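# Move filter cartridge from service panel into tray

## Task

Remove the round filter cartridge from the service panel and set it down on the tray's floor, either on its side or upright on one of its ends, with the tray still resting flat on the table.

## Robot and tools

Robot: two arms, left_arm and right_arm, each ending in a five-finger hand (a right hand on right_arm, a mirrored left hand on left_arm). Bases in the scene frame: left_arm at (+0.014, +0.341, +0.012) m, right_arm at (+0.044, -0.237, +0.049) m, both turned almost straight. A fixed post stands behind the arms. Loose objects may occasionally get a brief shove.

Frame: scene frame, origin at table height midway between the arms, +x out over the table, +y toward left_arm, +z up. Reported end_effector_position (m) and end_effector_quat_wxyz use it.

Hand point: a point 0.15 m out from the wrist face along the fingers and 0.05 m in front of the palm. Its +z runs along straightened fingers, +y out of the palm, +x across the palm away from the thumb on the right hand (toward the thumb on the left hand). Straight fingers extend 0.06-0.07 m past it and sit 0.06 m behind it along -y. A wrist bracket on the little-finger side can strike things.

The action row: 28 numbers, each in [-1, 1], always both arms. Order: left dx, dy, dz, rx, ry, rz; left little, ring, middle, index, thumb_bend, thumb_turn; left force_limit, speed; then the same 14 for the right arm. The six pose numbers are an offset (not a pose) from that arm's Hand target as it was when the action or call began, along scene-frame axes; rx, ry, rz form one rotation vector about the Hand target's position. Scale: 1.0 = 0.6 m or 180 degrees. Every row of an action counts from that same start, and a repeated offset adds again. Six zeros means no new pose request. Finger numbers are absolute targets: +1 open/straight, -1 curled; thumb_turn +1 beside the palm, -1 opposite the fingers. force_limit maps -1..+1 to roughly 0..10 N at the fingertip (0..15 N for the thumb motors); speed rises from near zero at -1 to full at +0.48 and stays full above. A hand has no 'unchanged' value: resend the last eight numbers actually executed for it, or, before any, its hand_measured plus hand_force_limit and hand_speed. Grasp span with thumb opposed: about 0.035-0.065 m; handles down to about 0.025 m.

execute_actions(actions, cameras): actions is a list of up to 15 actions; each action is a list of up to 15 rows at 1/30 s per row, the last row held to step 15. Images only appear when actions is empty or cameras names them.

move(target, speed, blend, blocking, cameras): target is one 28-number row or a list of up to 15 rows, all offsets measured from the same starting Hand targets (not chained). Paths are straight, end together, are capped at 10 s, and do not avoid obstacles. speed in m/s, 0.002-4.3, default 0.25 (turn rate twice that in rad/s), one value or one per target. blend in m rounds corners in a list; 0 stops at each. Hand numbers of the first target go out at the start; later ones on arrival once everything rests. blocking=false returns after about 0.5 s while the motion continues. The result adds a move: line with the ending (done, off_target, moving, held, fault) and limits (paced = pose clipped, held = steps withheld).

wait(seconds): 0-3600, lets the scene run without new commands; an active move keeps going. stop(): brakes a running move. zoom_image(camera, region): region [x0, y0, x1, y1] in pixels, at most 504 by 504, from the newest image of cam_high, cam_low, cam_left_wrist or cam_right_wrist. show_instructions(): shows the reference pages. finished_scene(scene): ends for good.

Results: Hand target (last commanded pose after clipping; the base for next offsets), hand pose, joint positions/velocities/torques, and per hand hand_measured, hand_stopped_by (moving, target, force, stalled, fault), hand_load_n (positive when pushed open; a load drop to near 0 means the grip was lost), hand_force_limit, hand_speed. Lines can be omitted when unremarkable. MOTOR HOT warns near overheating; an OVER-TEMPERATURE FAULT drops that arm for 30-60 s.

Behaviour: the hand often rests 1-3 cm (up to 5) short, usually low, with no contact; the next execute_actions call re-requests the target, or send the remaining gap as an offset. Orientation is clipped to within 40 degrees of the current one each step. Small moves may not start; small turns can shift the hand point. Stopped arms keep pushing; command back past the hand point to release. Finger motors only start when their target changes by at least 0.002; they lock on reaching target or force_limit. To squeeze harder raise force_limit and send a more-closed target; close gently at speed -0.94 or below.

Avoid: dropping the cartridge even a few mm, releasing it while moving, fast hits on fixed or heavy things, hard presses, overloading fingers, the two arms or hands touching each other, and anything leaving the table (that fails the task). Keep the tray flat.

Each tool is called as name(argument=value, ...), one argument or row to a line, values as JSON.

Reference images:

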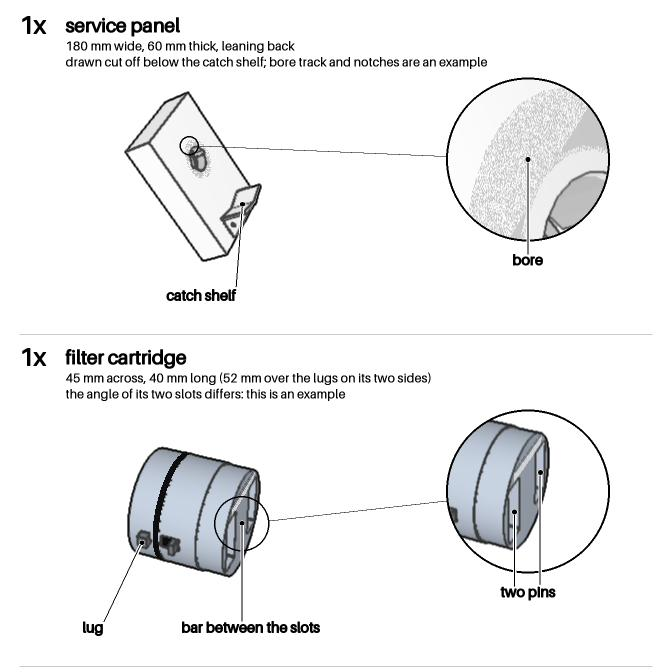

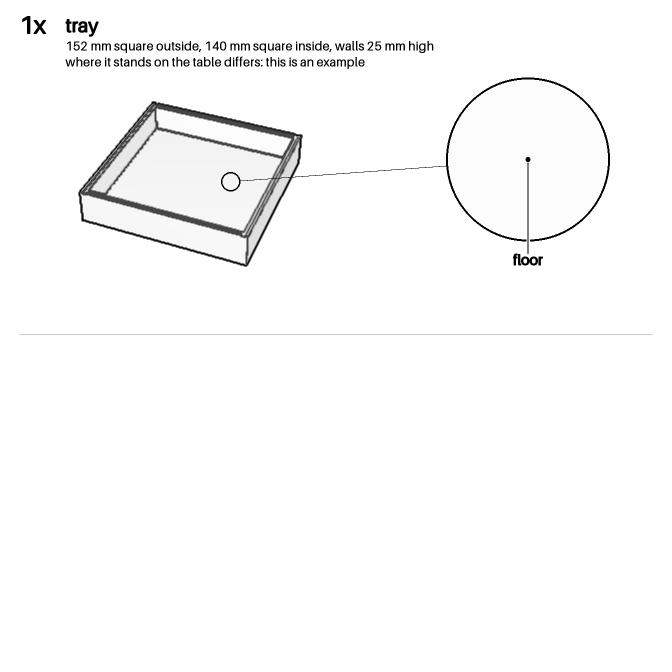

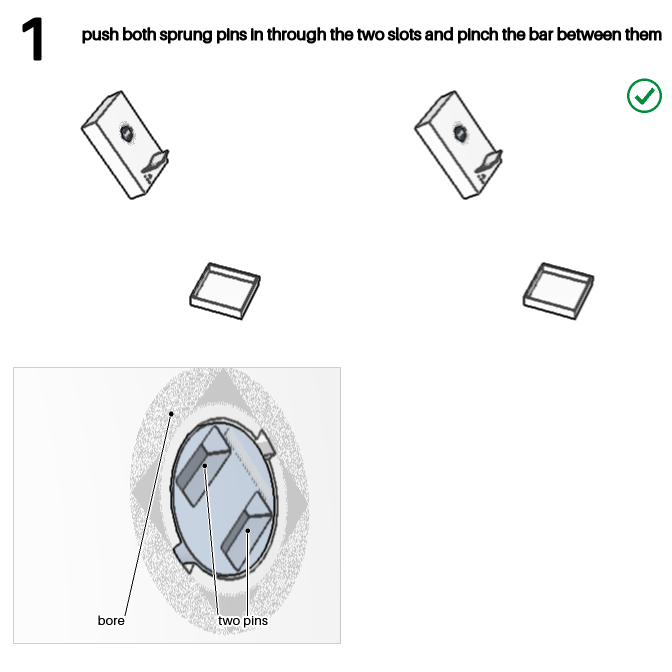

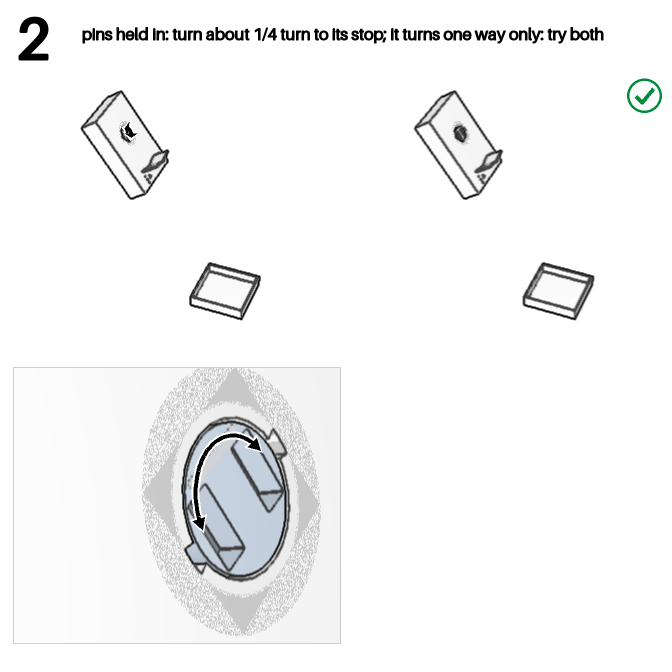

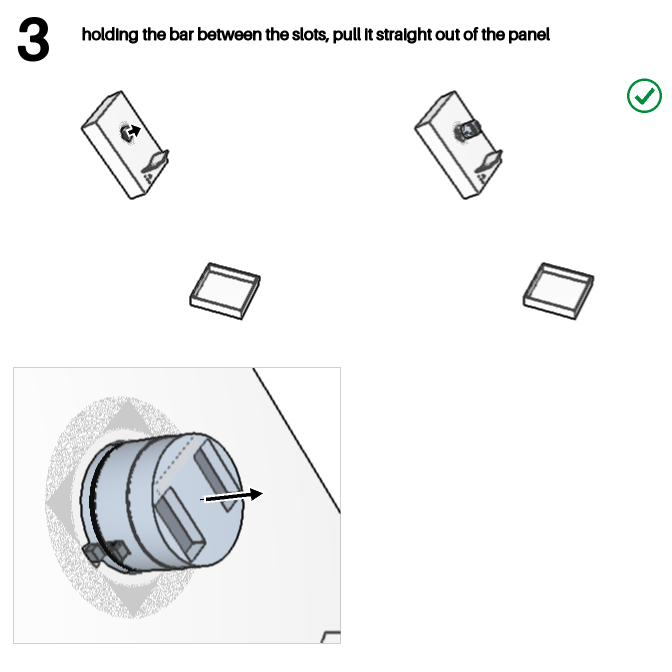

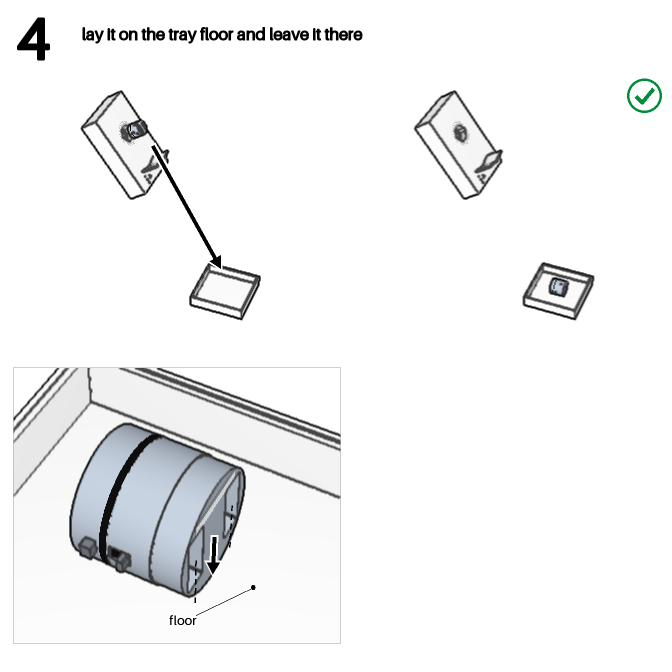

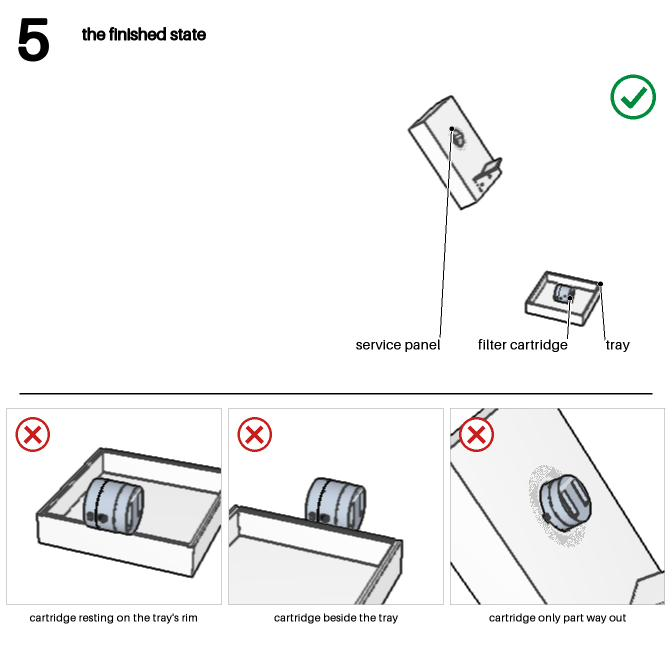

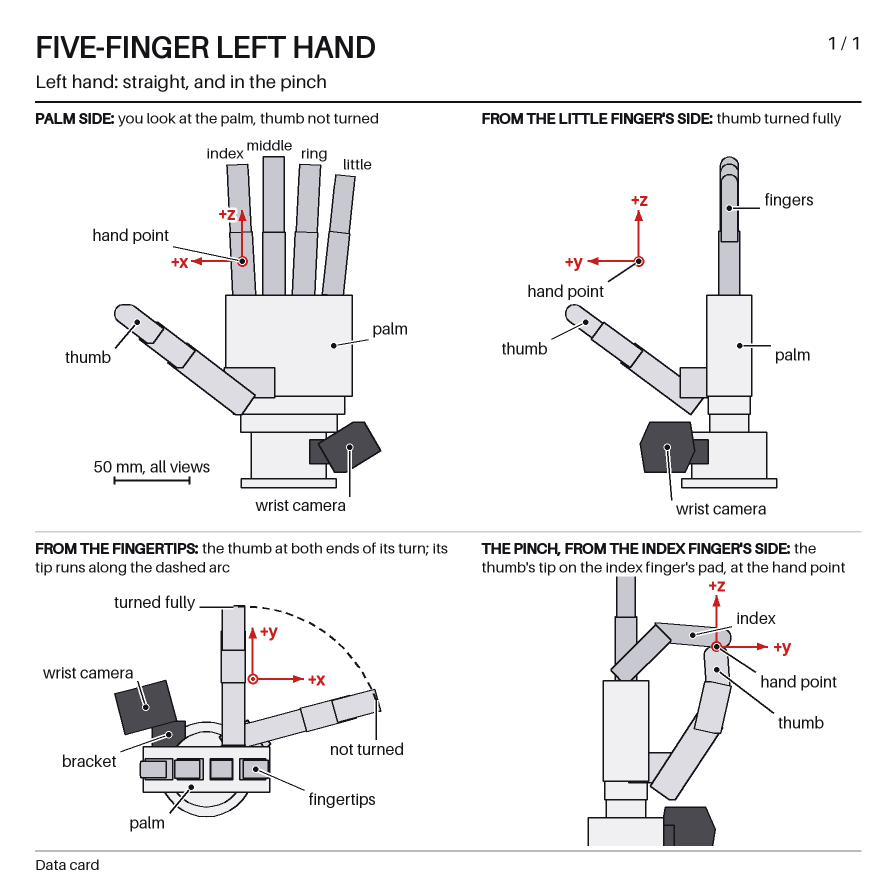

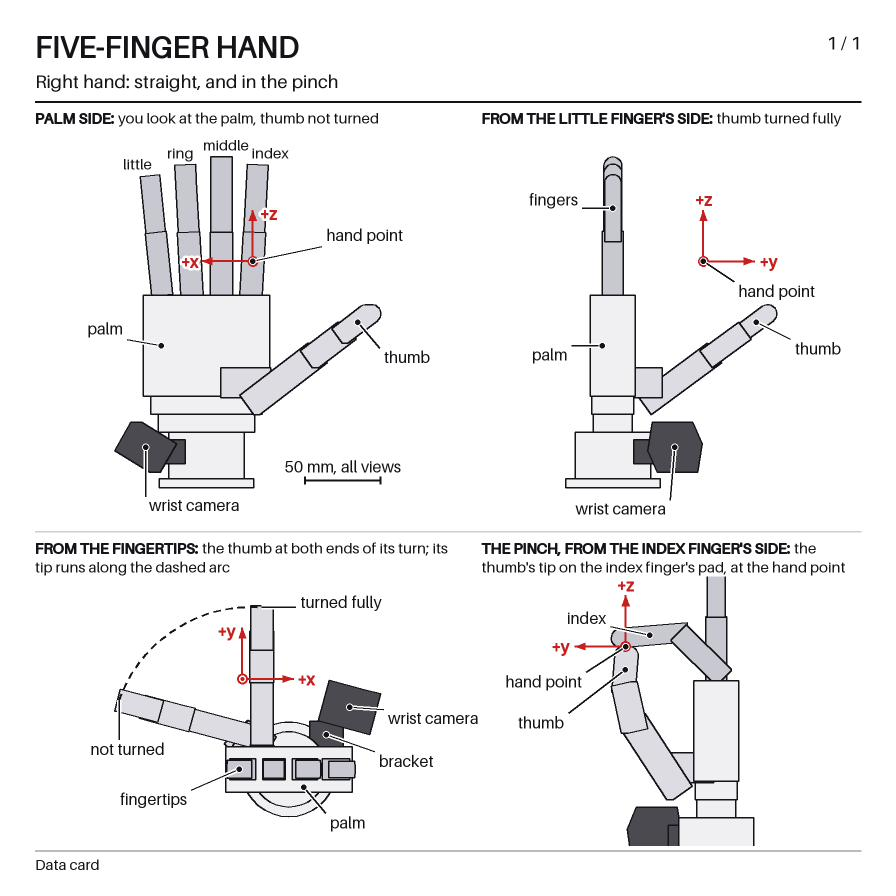

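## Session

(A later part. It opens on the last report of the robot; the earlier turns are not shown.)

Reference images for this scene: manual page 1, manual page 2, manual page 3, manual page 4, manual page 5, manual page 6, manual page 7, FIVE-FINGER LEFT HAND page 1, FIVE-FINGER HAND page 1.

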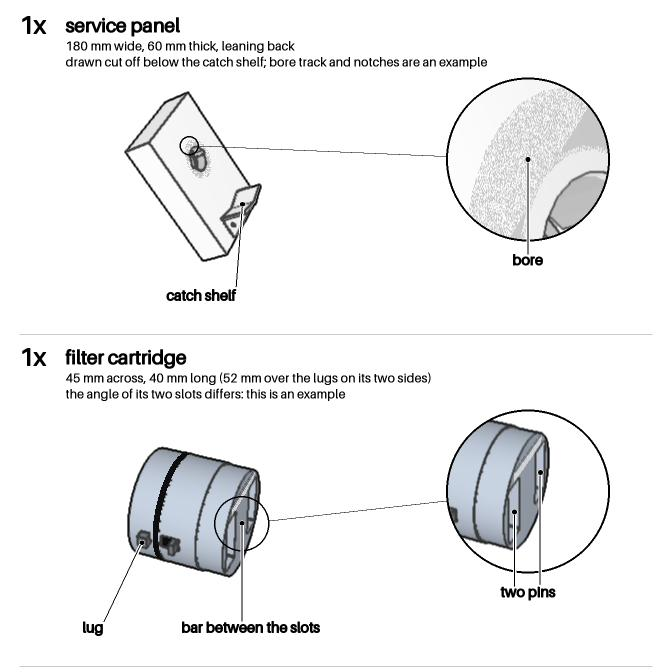

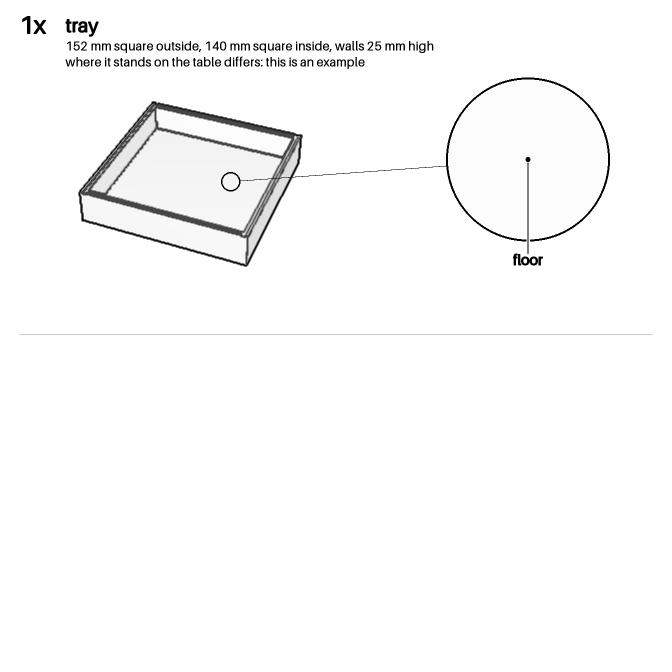

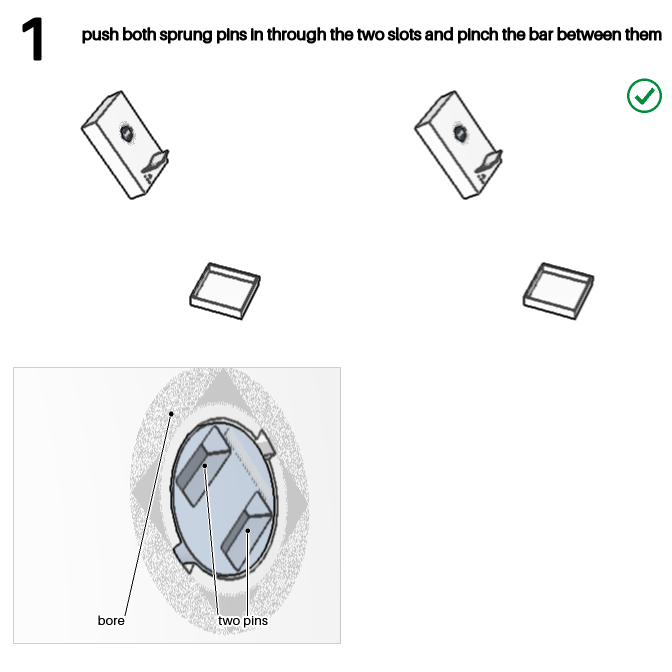

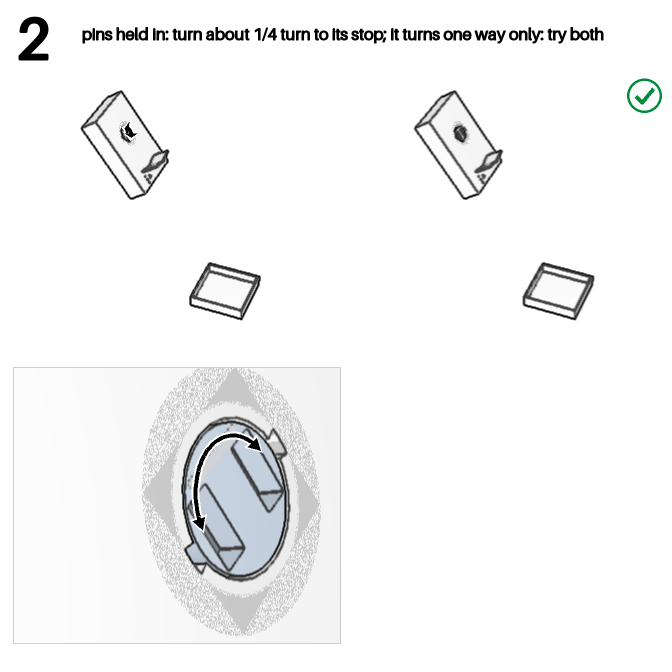

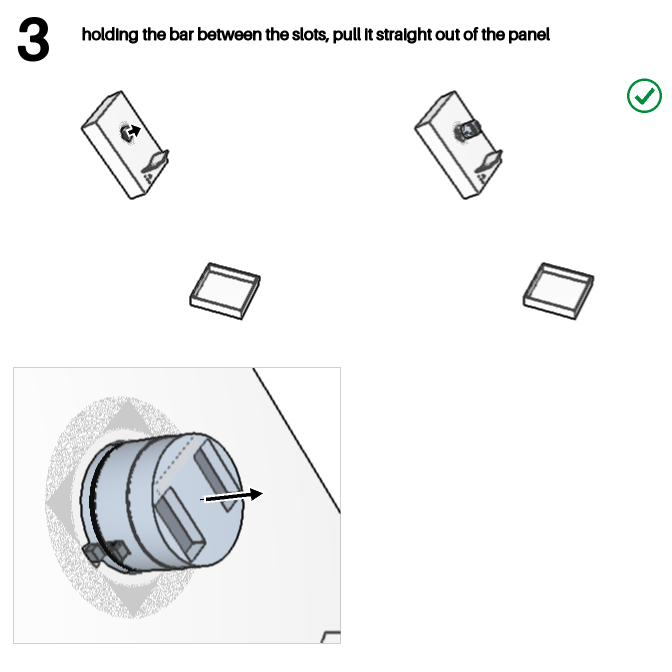

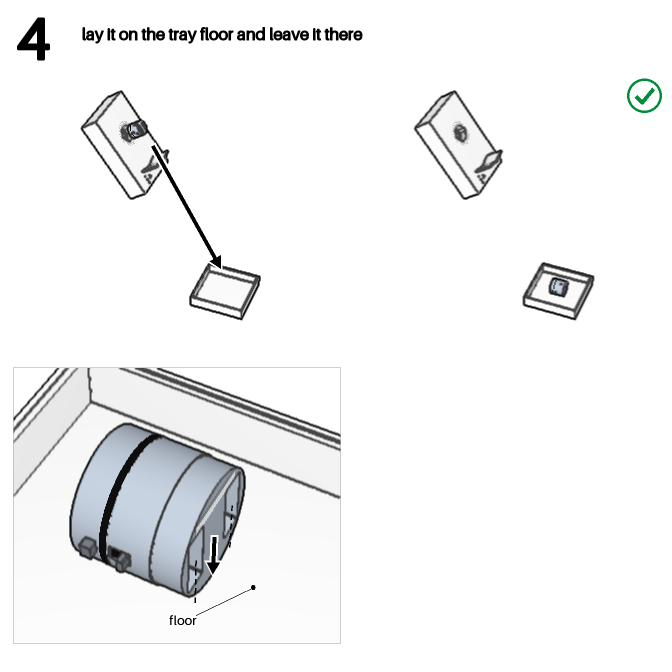

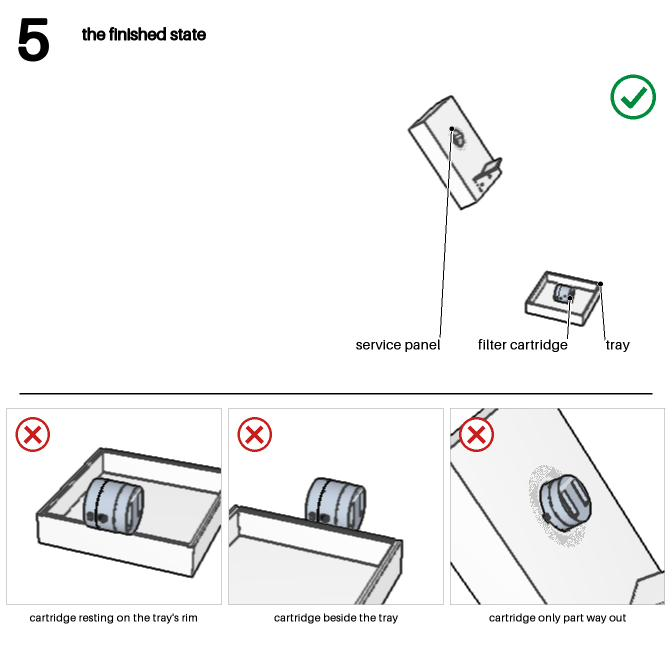

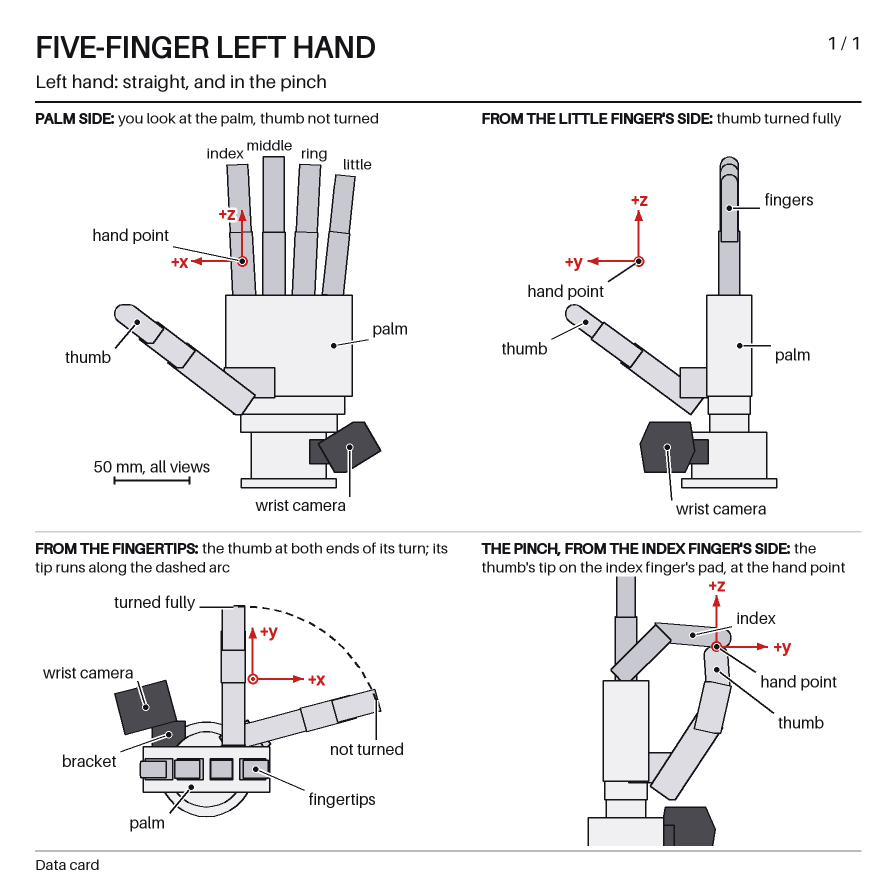

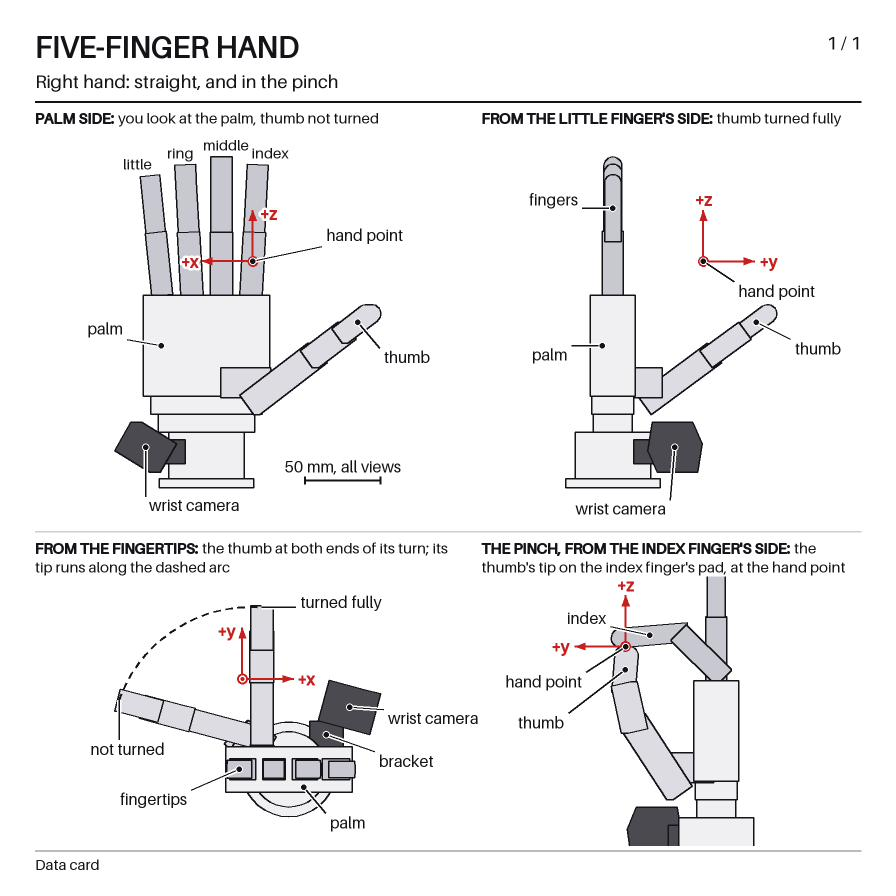

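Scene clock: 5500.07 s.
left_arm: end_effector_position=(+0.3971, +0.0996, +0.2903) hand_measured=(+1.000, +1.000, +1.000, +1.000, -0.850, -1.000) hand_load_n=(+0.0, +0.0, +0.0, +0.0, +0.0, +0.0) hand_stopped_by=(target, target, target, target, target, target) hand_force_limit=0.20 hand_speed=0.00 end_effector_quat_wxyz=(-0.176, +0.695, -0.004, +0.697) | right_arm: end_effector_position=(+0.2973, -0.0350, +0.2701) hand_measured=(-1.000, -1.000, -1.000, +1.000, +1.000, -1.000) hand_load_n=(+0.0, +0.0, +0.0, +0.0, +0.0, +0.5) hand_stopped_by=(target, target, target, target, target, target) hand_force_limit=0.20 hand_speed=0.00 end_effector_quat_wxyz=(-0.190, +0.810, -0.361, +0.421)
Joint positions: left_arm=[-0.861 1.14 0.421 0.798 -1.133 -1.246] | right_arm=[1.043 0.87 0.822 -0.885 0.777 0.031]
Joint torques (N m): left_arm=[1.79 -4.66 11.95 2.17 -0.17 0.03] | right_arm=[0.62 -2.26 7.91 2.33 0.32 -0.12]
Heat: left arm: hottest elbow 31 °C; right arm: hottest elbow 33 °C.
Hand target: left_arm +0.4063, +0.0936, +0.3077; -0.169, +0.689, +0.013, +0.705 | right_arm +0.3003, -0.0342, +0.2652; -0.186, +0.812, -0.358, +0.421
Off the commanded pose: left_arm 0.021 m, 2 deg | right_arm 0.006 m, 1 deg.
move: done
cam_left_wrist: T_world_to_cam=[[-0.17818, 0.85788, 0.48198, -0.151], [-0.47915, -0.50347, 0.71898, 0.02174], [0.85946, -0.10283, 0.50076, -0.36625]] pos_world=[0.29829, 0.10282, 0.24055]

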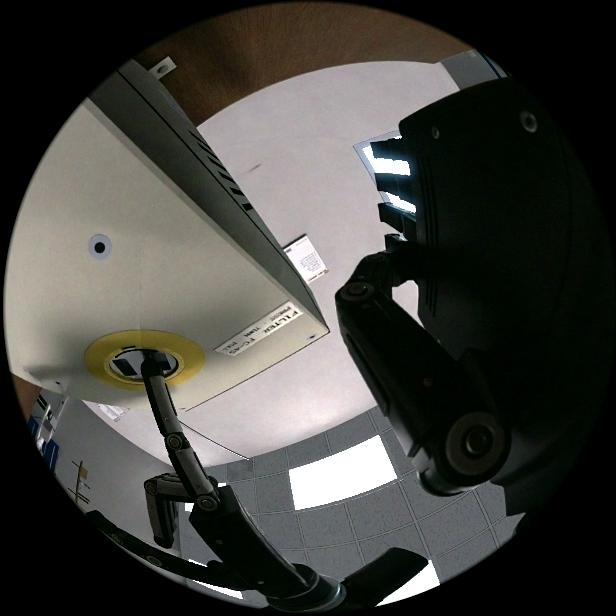

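move(
  target=[
    [0,0,0,0,0,0,1,1,1,1,-0.85,-1,0.2,0.0,-0.028,-0.013,0.006,0,0,0,-1,-1,-1,1,1,-1,0.2,0.0],
    [0,0,0,0,0,0,1,1,1,1,-0.85,-1,0.2,0.0,0.0062,-0.0110,-0.0150,0,0,0,-1,-1,-1,1,1,-1,0.2,0.0],
  ],
  speed=0.05,
  cameras=["cam_left_wrist"],
)

zoom_image(
  camera="cam_left_wrist",
  region=[95, 320, 195, 420],
)

Scene clock: 5509.03 s.
left_arm: end_effector_position=(+0.3971, +0.0996, +0.2903) hand_measured=(+1.000, +1.000, +1.000, +1.000, -0.850, -1.000) hand_load_n=(+0.0, +0.0, +0.0, +0.0, +0.0, +0.0) hand_stopped_by=(target, target, target, target, target, target) hand_force_limit=0.20 hand_speed=0.00 end_effector_quat_wxyz=(-0.176, +0.695, -0.004, +0.697) | right_arm: end_effector_position=(+0.2952, -0.0430, +0.2639) hand_measured=(-1.000, -1.000, -1.000, +1.000, +1.000, -1.000) hand_load_n=(+0.0, +0.0, +0.0, -5.5, +0.0, +0.0) hand_stopped_by=(target, target, target, target, target, target) hand_force_limit=0.20 hand_speed=0.00 end_effector_quat_wxyz=(-0.185, +0.817, -0.349, +0.420)
Joint positions: left_arm=[-0.861 1.14 0.421 0.798 -1.133 -1.246] | right_arm=[1.033 0.849 0.797 -0.874 0.762 -0.007]
Joint torques (N m): left_arm=[1.61 -4.48 11.95 2.18 -0.16 0.04] | right_arm=[-0.67 -1.14 7.53 3.52 0.31 -0.02]
Heat: left arm: hottest elbow 31 °C; right arm: hottest elbow 33 °C.
Hand target: left_arm +0.4063, +0.0936, +0.3077; -0.169, +0.689, +0.013, +0.705 | right_arm +0.3041, -0.0408, +0.2564; -0.186, +0.812, -0.358, +0.422
Off the commanded pose: left_arm 0.021 m, 2 deg | right_arm 0.012 m, 1 deg.
move: off_target (right_arm)
cam_left_wrist: T_world_to_cam=[[-0.17818, 0.85788, 0.48198, -0.151], [-0.47915, -0.50347, 0.71898, 0.02174], [0.85946, -0.10283, 0.50076, -0.36625]] pos_world=[0.29829, 0.10282, 0.24055]

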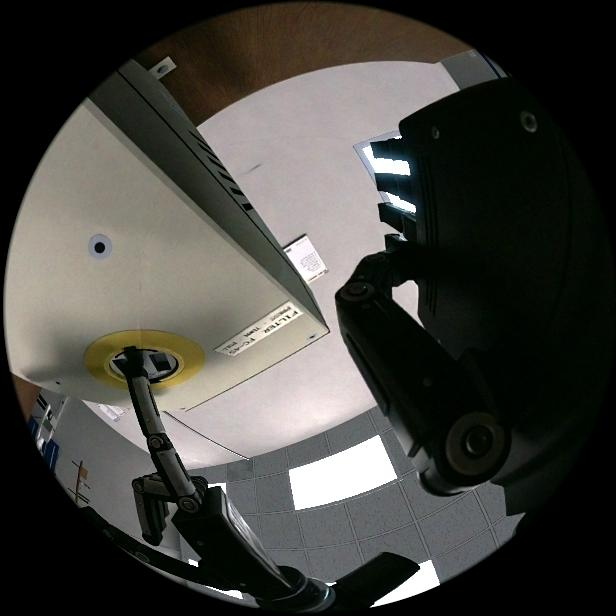

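Scaled by 5.040 from the camera's image (finer frame: 880x880).

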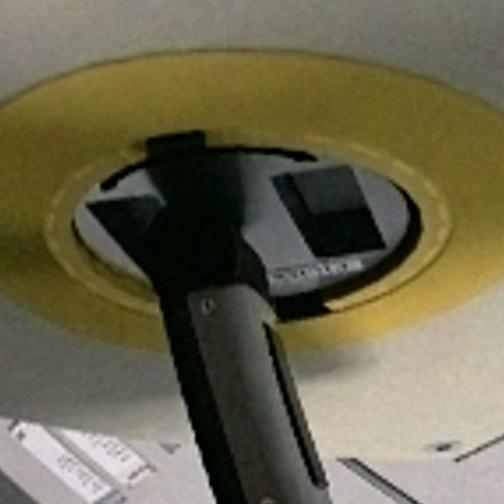

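move(
  target=[
    [0,0,0,0,0,0,1,1,1,1,-0.85,-1,0.2,0.0,-0.0226,0.0056,0.023,0,0,0,-1,-1,-1,1,1,-1,0.2,0.0],
    [0,0,0,0,0,0,1,1,1,1,-0.85,-1,0.2,0.0,0.0000,0.0056,0.006,0,0,0,-1,-1,-1,1,1,-1,0.2,0.0],
  ],
  speed=0.05,
  cameras=["cam_left_wrist"],
)

zoom_image(
  camera="cam_left_wrist",
  region=[95, 320, 195, 420],
)

Scene clock: 5520.73 s.
left_arm: end_effector_position=(+0.3971, +0.0996, +0.2903) hand_measured=(+1.000, +1.000, +1.000, +1.000, -0.850, -1.000) hand_load_n=(+0.0, +0.0, +0.0, +0.0, +0.0, +0.0) hand_stopped_by=(target, target, target, target, target, target) hand_force_limit=0.20 hand_speed=0.00 end_effector_quat_wxyz=(-0.176, +0.695, -0.004, +0.697) | right_arm: end_effector_position=(+0.2932, -0.0429, +0.2614) hand_measured=(-1.000, -1.000, -1.000, +1.000, +1.000, -1.000) hand_load_n=(+0.0, +0.0, +0.0, -5.5, +0.0, +0.0) hand_stopped_by=(target, target, target, target, target, target) hand_force_limit=0.20 hand_speed=0.00 end_effector_quat_wxyz=(-0.180, +0.819, -0.347, +0.419)
Joint positions: left_arm=[-0.861 1.14 0.421 0.798 -1.133 -1.246] | right_arm=[1.04 0.856 0.797 -0.885 0.767 0]
Joint torques (N m): left_arm=[1.55 -4.6 11.9 2.18 -0.16 0.03] | right_arm=[-0.62 -1.08 8.49 3.52 0.31 -0.02]
Heat: left arm: hottest elbow 31 °C; right arm: hottest elbow 32 °C.
Hand target: left_arm +0.4063, +0.0936, +0.3077; -0.169, +0.689, +0.013, +0.705 | right_arm +0.3041, -0.0374, +0.2600; -0.186, +0.812, -0.358, +0.422
Off the commanded pose: left_arm 0.021 m, 2 deg | right_arm 0.012 m, 2 deg.
move: off_target (right_arm)
cam_left_wrist: T_world_to_cam=[[-0.17818, 0.85788, 0.48198, -0.151], [-0.47915, -0.50347, 0.71898, 0.02174], [0.85946, -0.10283, 0.50076, -0.36625]] pos_world=[0.29829, 0.10282, 0.24055]

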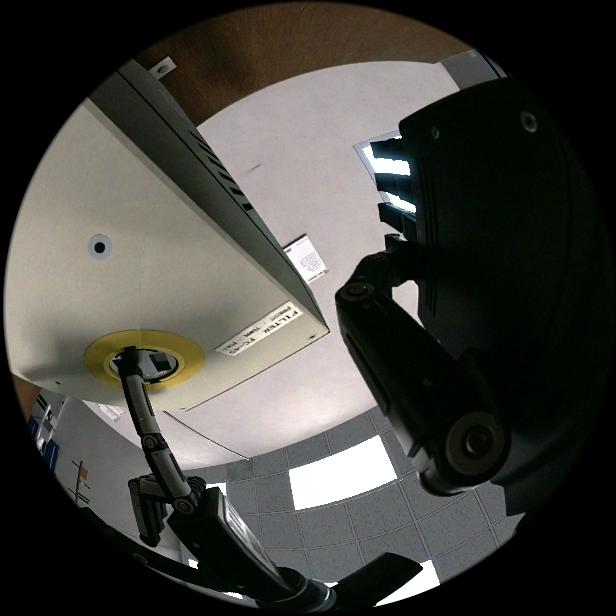

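Scaled by 5.040 from the camera's image (finer frame: 880x880).

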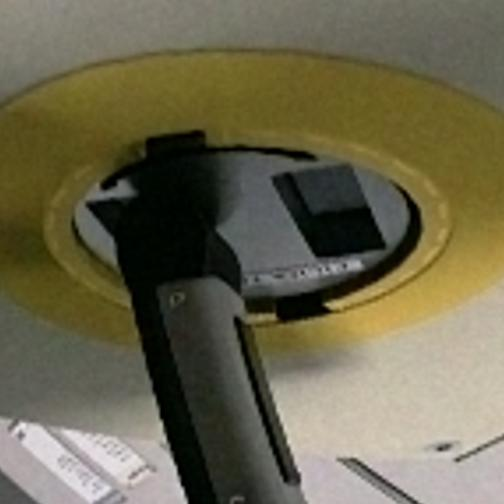

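move(
  target=[
    [0,0,0,0,0,0,1,1,1,1,-0.85,-1,0.2,0.0,-0.034,0,0.024,0,0,0,-1,-1,-1,1,1,-1,0.2,0.0],
    [-0.0158,-0.0527,0.058,0,0,0,1,1,1,1,-0.85,-1,0.2,0.0,-0.034,0,0.024,0,0,0,-1,-1,-1,1,1,-1,0.2,0.0],
  ],
  speed=0.06,
  cameras=["cam_left_wrist"],
)

Scene clock: 5621.20 s.
left_arm: end_effector_position=(+0.3952, +0.0747, +0.3259) hand_measured=(+1.000, +1.000, +1.000, +1.000, -0.850, -1.000) hand_load_n=(+0.0, +0.0, +0.0, -0.5, +0.0, +0.0) hand_stopped_by=(target, target, target, target, target, target) hand_force_limit=0.20 hand_speed=0.00 end_effector_quat_wxyz=(-0.177, +0.692, +0.011, +0.700) | right_arm: end_effector_position=(+0.2822, -0.0447, +0.2591) hand_measured=(-1.000, -1.000, -1.000, +1.000, +1.000, -1.000) hand_load_n=(+0.0, +0.0, +0.0, +0.0, +0.0, +0.0) hand_stopped_by=(target, target, target, target, target, target) hand_force_limit=0.20 hand_speed=0.00 end_effector_quat_wxyz=(-0.172, +0.818, -0.352, +0.421)
Joint positions: left_arm=[-0.925 1.14 0.517 0.749 -1.218 -1.221] | right_arm=[1.078 0.855 0.797 -0.94 0.798 0.061]
Joint torques (N m): left_arm=[-0.03 -6.12 12.45 0.9 -0.12 0.1] | right_arm=[1.73 -2.9 10.7 1.02 0.62 0.15]
Heat: left arm: hottest elbow 31 °C; right arm: hottest elbow 32 °C.
Hand target: left_arm +0.3968, +0.0620, +0.3425; -0.169, +0.689, +0.013, +0.705 | right_arm +0.2837, -0.0374, +0.2743; -0.186, +0.812, -0.358, +0.421
Off the commanded pose: left_arm 0.021 m, 1 deg | right_arm 0.017 m, 2 deg.
move: off_target (left_arm, right_arm)
cam_left_wrist: T_world_to_cam=[[-0.20328, 0.86251, 0.46341, -0.13157], [-0.47962, -0.50033, 0.72085, -0.01784], [0.8536, -0.07572, 0.51539, -0.38953]] pos_world=[0.2972, 0.07506, 0.27459]

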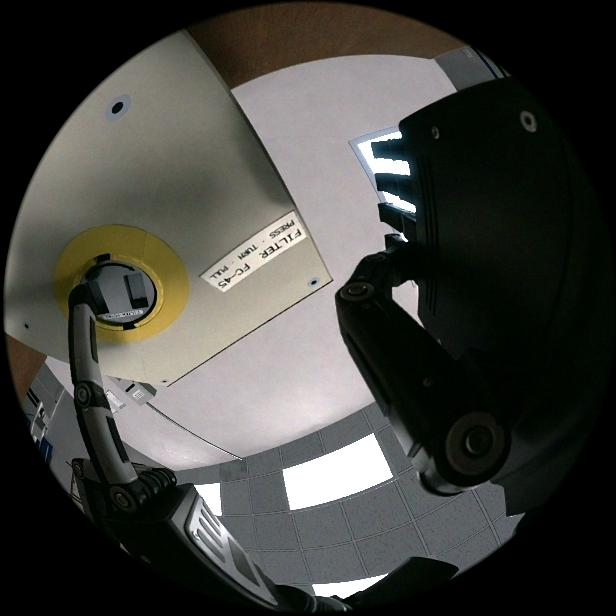

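zoom_image(
  camera="cam_left_wrist",
  region=[60, 225, 180, 345],
)

Scaled by 4.200 from the camera's image (finer frame: 880x880).

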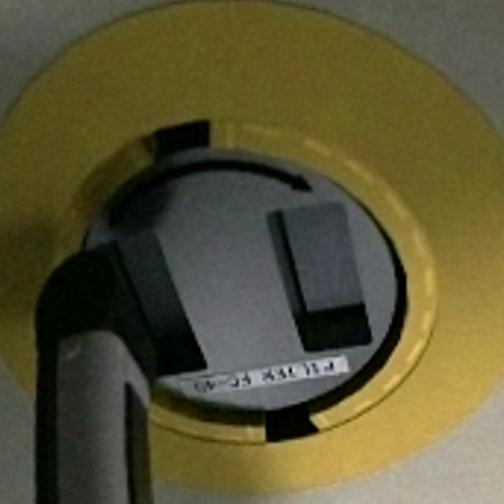

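zoom_image(
  camera="cam_left_wrist",
  region=[115, 265, 155, 315],
)

Scaled by 10.080 from the camera's image (finer frame: 880x880).

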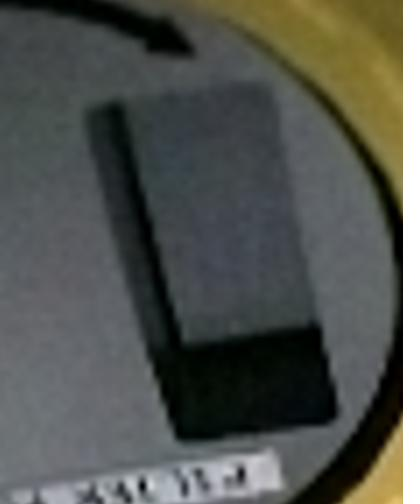

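move(
  target=[
    [0,0,0,0,0,0,1,1,1,1,-0.85,-1,0.2,0.0,-0.0068,-0.0222,-0.012,0,0,0,-1,-1,-1,1,1,-1,0.2,0.0],
    [0,0,0,0,0,0,1,1,1,1,-0.85,-1,0.2,0.0,0.0205,-0.0222,-0.0312,0,0,0,-1,-1,-1,1,1,-1,0.2,0.0],
  ],
  speed=0.06,
  cameras=["cam_left_wrist"],
)

zoom_image(
  camera="cam_left_wrist",
  region=[60, 225, 180, 345],
)

Scene clock: 5665.23 s.
left_arm: end_effector_position=(+0.3952, +0.0747, +0.3259) hand_measured=(+1.000, +1.000, +1.000, +1.000, -0.850, -1.000) hand_load_n=(+0.0, +0.0, +0.0, -0.5, +0.0, +0.0) hand_stopped_by=(target, target, target, target, target, target) hand_force_limit=0.20 hand_speed=0.00 end_effector_quat_wxyz=(-0.177, +0.692, +0.011, +0.700) | right_arm: end_effector_position=(+0.2931, -0.0516, +0.2600) hand_measured=(-1.000, -1.000, -1.000, +1.000, +1.000, -1.000) hand_load_n=(+0.0, +0.0, +0.0, +0.0, +0.0, +0.0) hand_stopped_by=(target, target, target, target, target, target) hand_force_limit=0.20 hand_speed=0.00 end_effector_quat_wxyz=(-0.190, +0.810, -0.361, +0.421)
Joint positions: left_arm=[-0.925 1.14 0.517 0.749 -1.218 -1.221] | right_arm=[1.023 0.818 0.769 -0.869 0.765 0.008]
Joint torques (N m): left_arm=[0.21 -6.07 12.52 0.8 -0.12 0.1] | right_arm=[0.73 -1.49 7.95 2.36 0.29 -0.12]
Heat: left arm: hottest elbow 33 °C; right arm: hottest elbow 33 °C.
Hand target: left_arm +0.3968, +0.0620, +0.3425; -0.169, +0.689, +0.013, +0.705 | right_arm +0.2960, -0.0508, +0.2556; -0.186, +0.812, -0.358, +0.422
Off the commanded pose: left_arm 0.021 m, 1 deg | right_arm 0.005 m, 1 deg.
move: done
cam_left_wrist: T_world_to_cam=[[-0.20328, 0.86251, 0.46341, -0.13157], [-0.47962, -0.50033, 0.72085, -0.01784], [0.8536, -0.07572, 0.51539, -0.38953]] pos_world=[0.2972, 0.07506, 0.27459]

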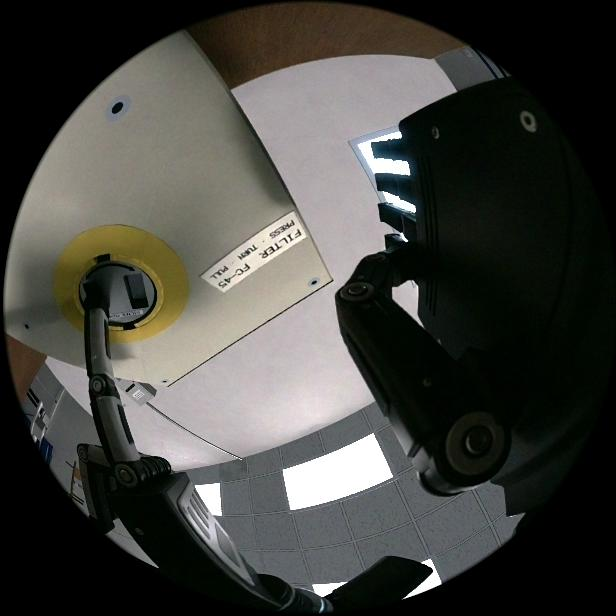

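Scaled by 4.200 from the camera's image (finer frame: 880x880).

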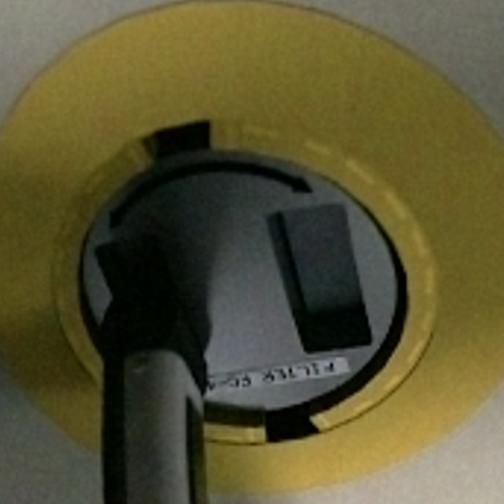

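zoom_image(
  camera="cam_left_wrist",
  region=[75, 270, 125, 320],
)

Scaled by 10.080 from the camera's image (finer frame: 880x880).

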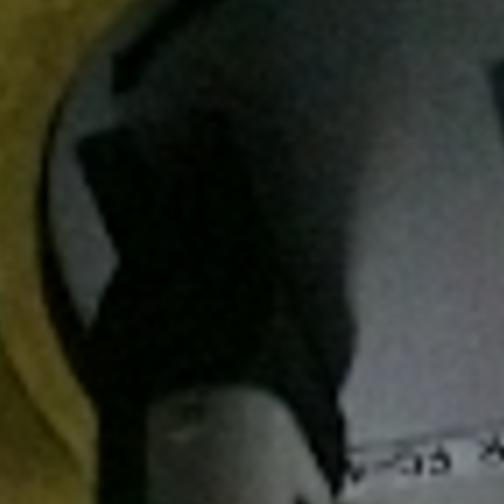

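zoom_image(
  camera="cam_left_wrist",
  region=[320, 110, 540, 330],
)

Scaled by 2.291 from the camera's image (finer frame: 880x880).

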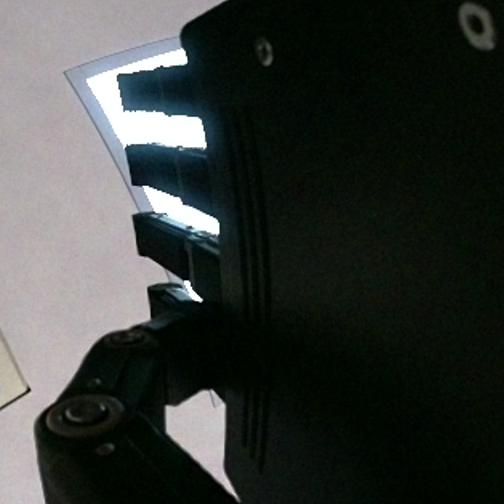

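zoom_image(
  camera="cam_left_wrist",
  region=[80, 278, 105, 303],
)

Scaled by 20.160 from the camera's image (finer frame: 880x880).

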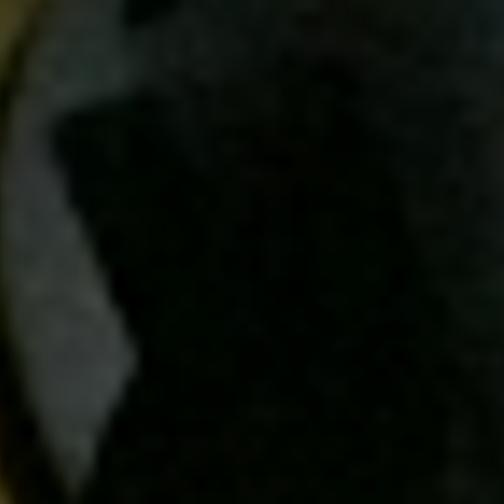

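move(
  target=[0,0,0,0,0,0,1,1,1,1,-0.85,-1,0.2,0.0,0.0123,-0.004,-0.0086,0,0,0,-1,-1,-1,1,1,-1,0.2,0.0],
  speed=0.05,
  cameras=["cam_left_wrist"],
)

zoom_image(
  camera="cam_left_wrist",
  region=[60, 225, 180, 345],
)

Scene clock: 5786.87 s.
left_arm: end_effector_position=(+0.3952, +0.0747, +0.3259) hand_measured=(+1.000, +1.000, +1.000, +1.000, -0.850, -1.000) hand_load_n=(+0.0, +0.0, +0.0, +0.0, +0.0, +0.0) hand_stopped_by=(target, target, target, target, target, target) hand_force_limit=0.20 hand_speed=0.00 end_effector_quat_wxyz=(-0.177, +0.692, +0.011, +0.700) | right_arm: end_effector_position=(+0.2962, -0.0527, +0.2588) hand_measured=(-1.000, -1.000, -1.000, +1.000, +1.000, -1.000) hand_load_n=(+0.0, +0.0, +0.0, -4.0, +0.0, +0.0) hand_stopped_by=(target, target, target, target, target, target) hand_force_limit=0.20 hand_speed=0.00 end_effector_quat_wxyz=(-0.189, +0.815, -0.352, +0.420)
Joint positions: left_arm=[-0.925 1.14 0.517 0.749 -1.218 -1.221] | right_arm=[1.006 0.817 0.765 -0.85 0.745 -0.031]
Joint torques (N m): left_arm=[0.15 -6.07 12.49 0.8 -0.11 0.1] | right_arm=[-0.62 -1.08 7.27 3.22 0.34 -0.05]
Heat: left arm: hottest elbow 34 °C; right arm: hottest elbow 33 °C.
Hand target: left_arm +0.3968, +0.0620, +0.3425; -0.169, +0.689, +0.013, +0.705 | right_arm +0.3034, -0.0531, +0.2504; -0.186, +0.812, -0.358, +0.421
Off the commanded pose: left_arm 0.021 m, 1 deg | right_arm 0.011 m, 1 deg.
move: off_target (right_arm)
cam_left_wrist: T_world_to_cam=[[-0.20328, 0.86251, 0.46341, -0.13157], [-0.47962, -0.50033, 0.72085, -0.01784], [0.8536, -0.07572, 0.51539, -0.38953]] pos_world=[0.2972, 0.07506, 0.27459]

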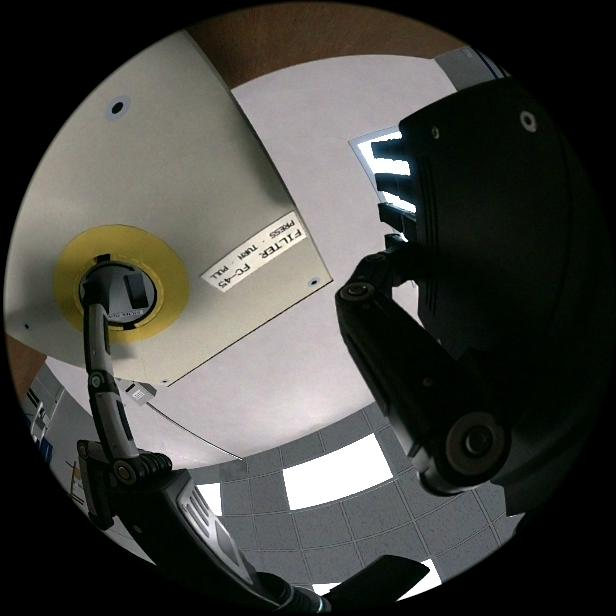

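Scaled by 4.200 from the camera's image (finer frame: 880x880).

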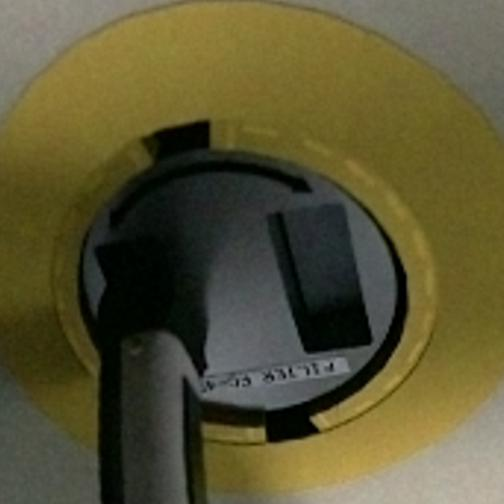

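zoom_image(
  camera="cam_left_wrist",
  region=[75, 275, 125, 325],
)

Scaled by 10.080 from the camera's image (finer frame: 880x880).

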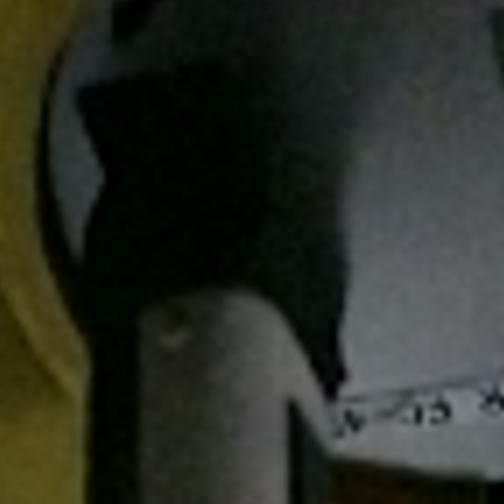

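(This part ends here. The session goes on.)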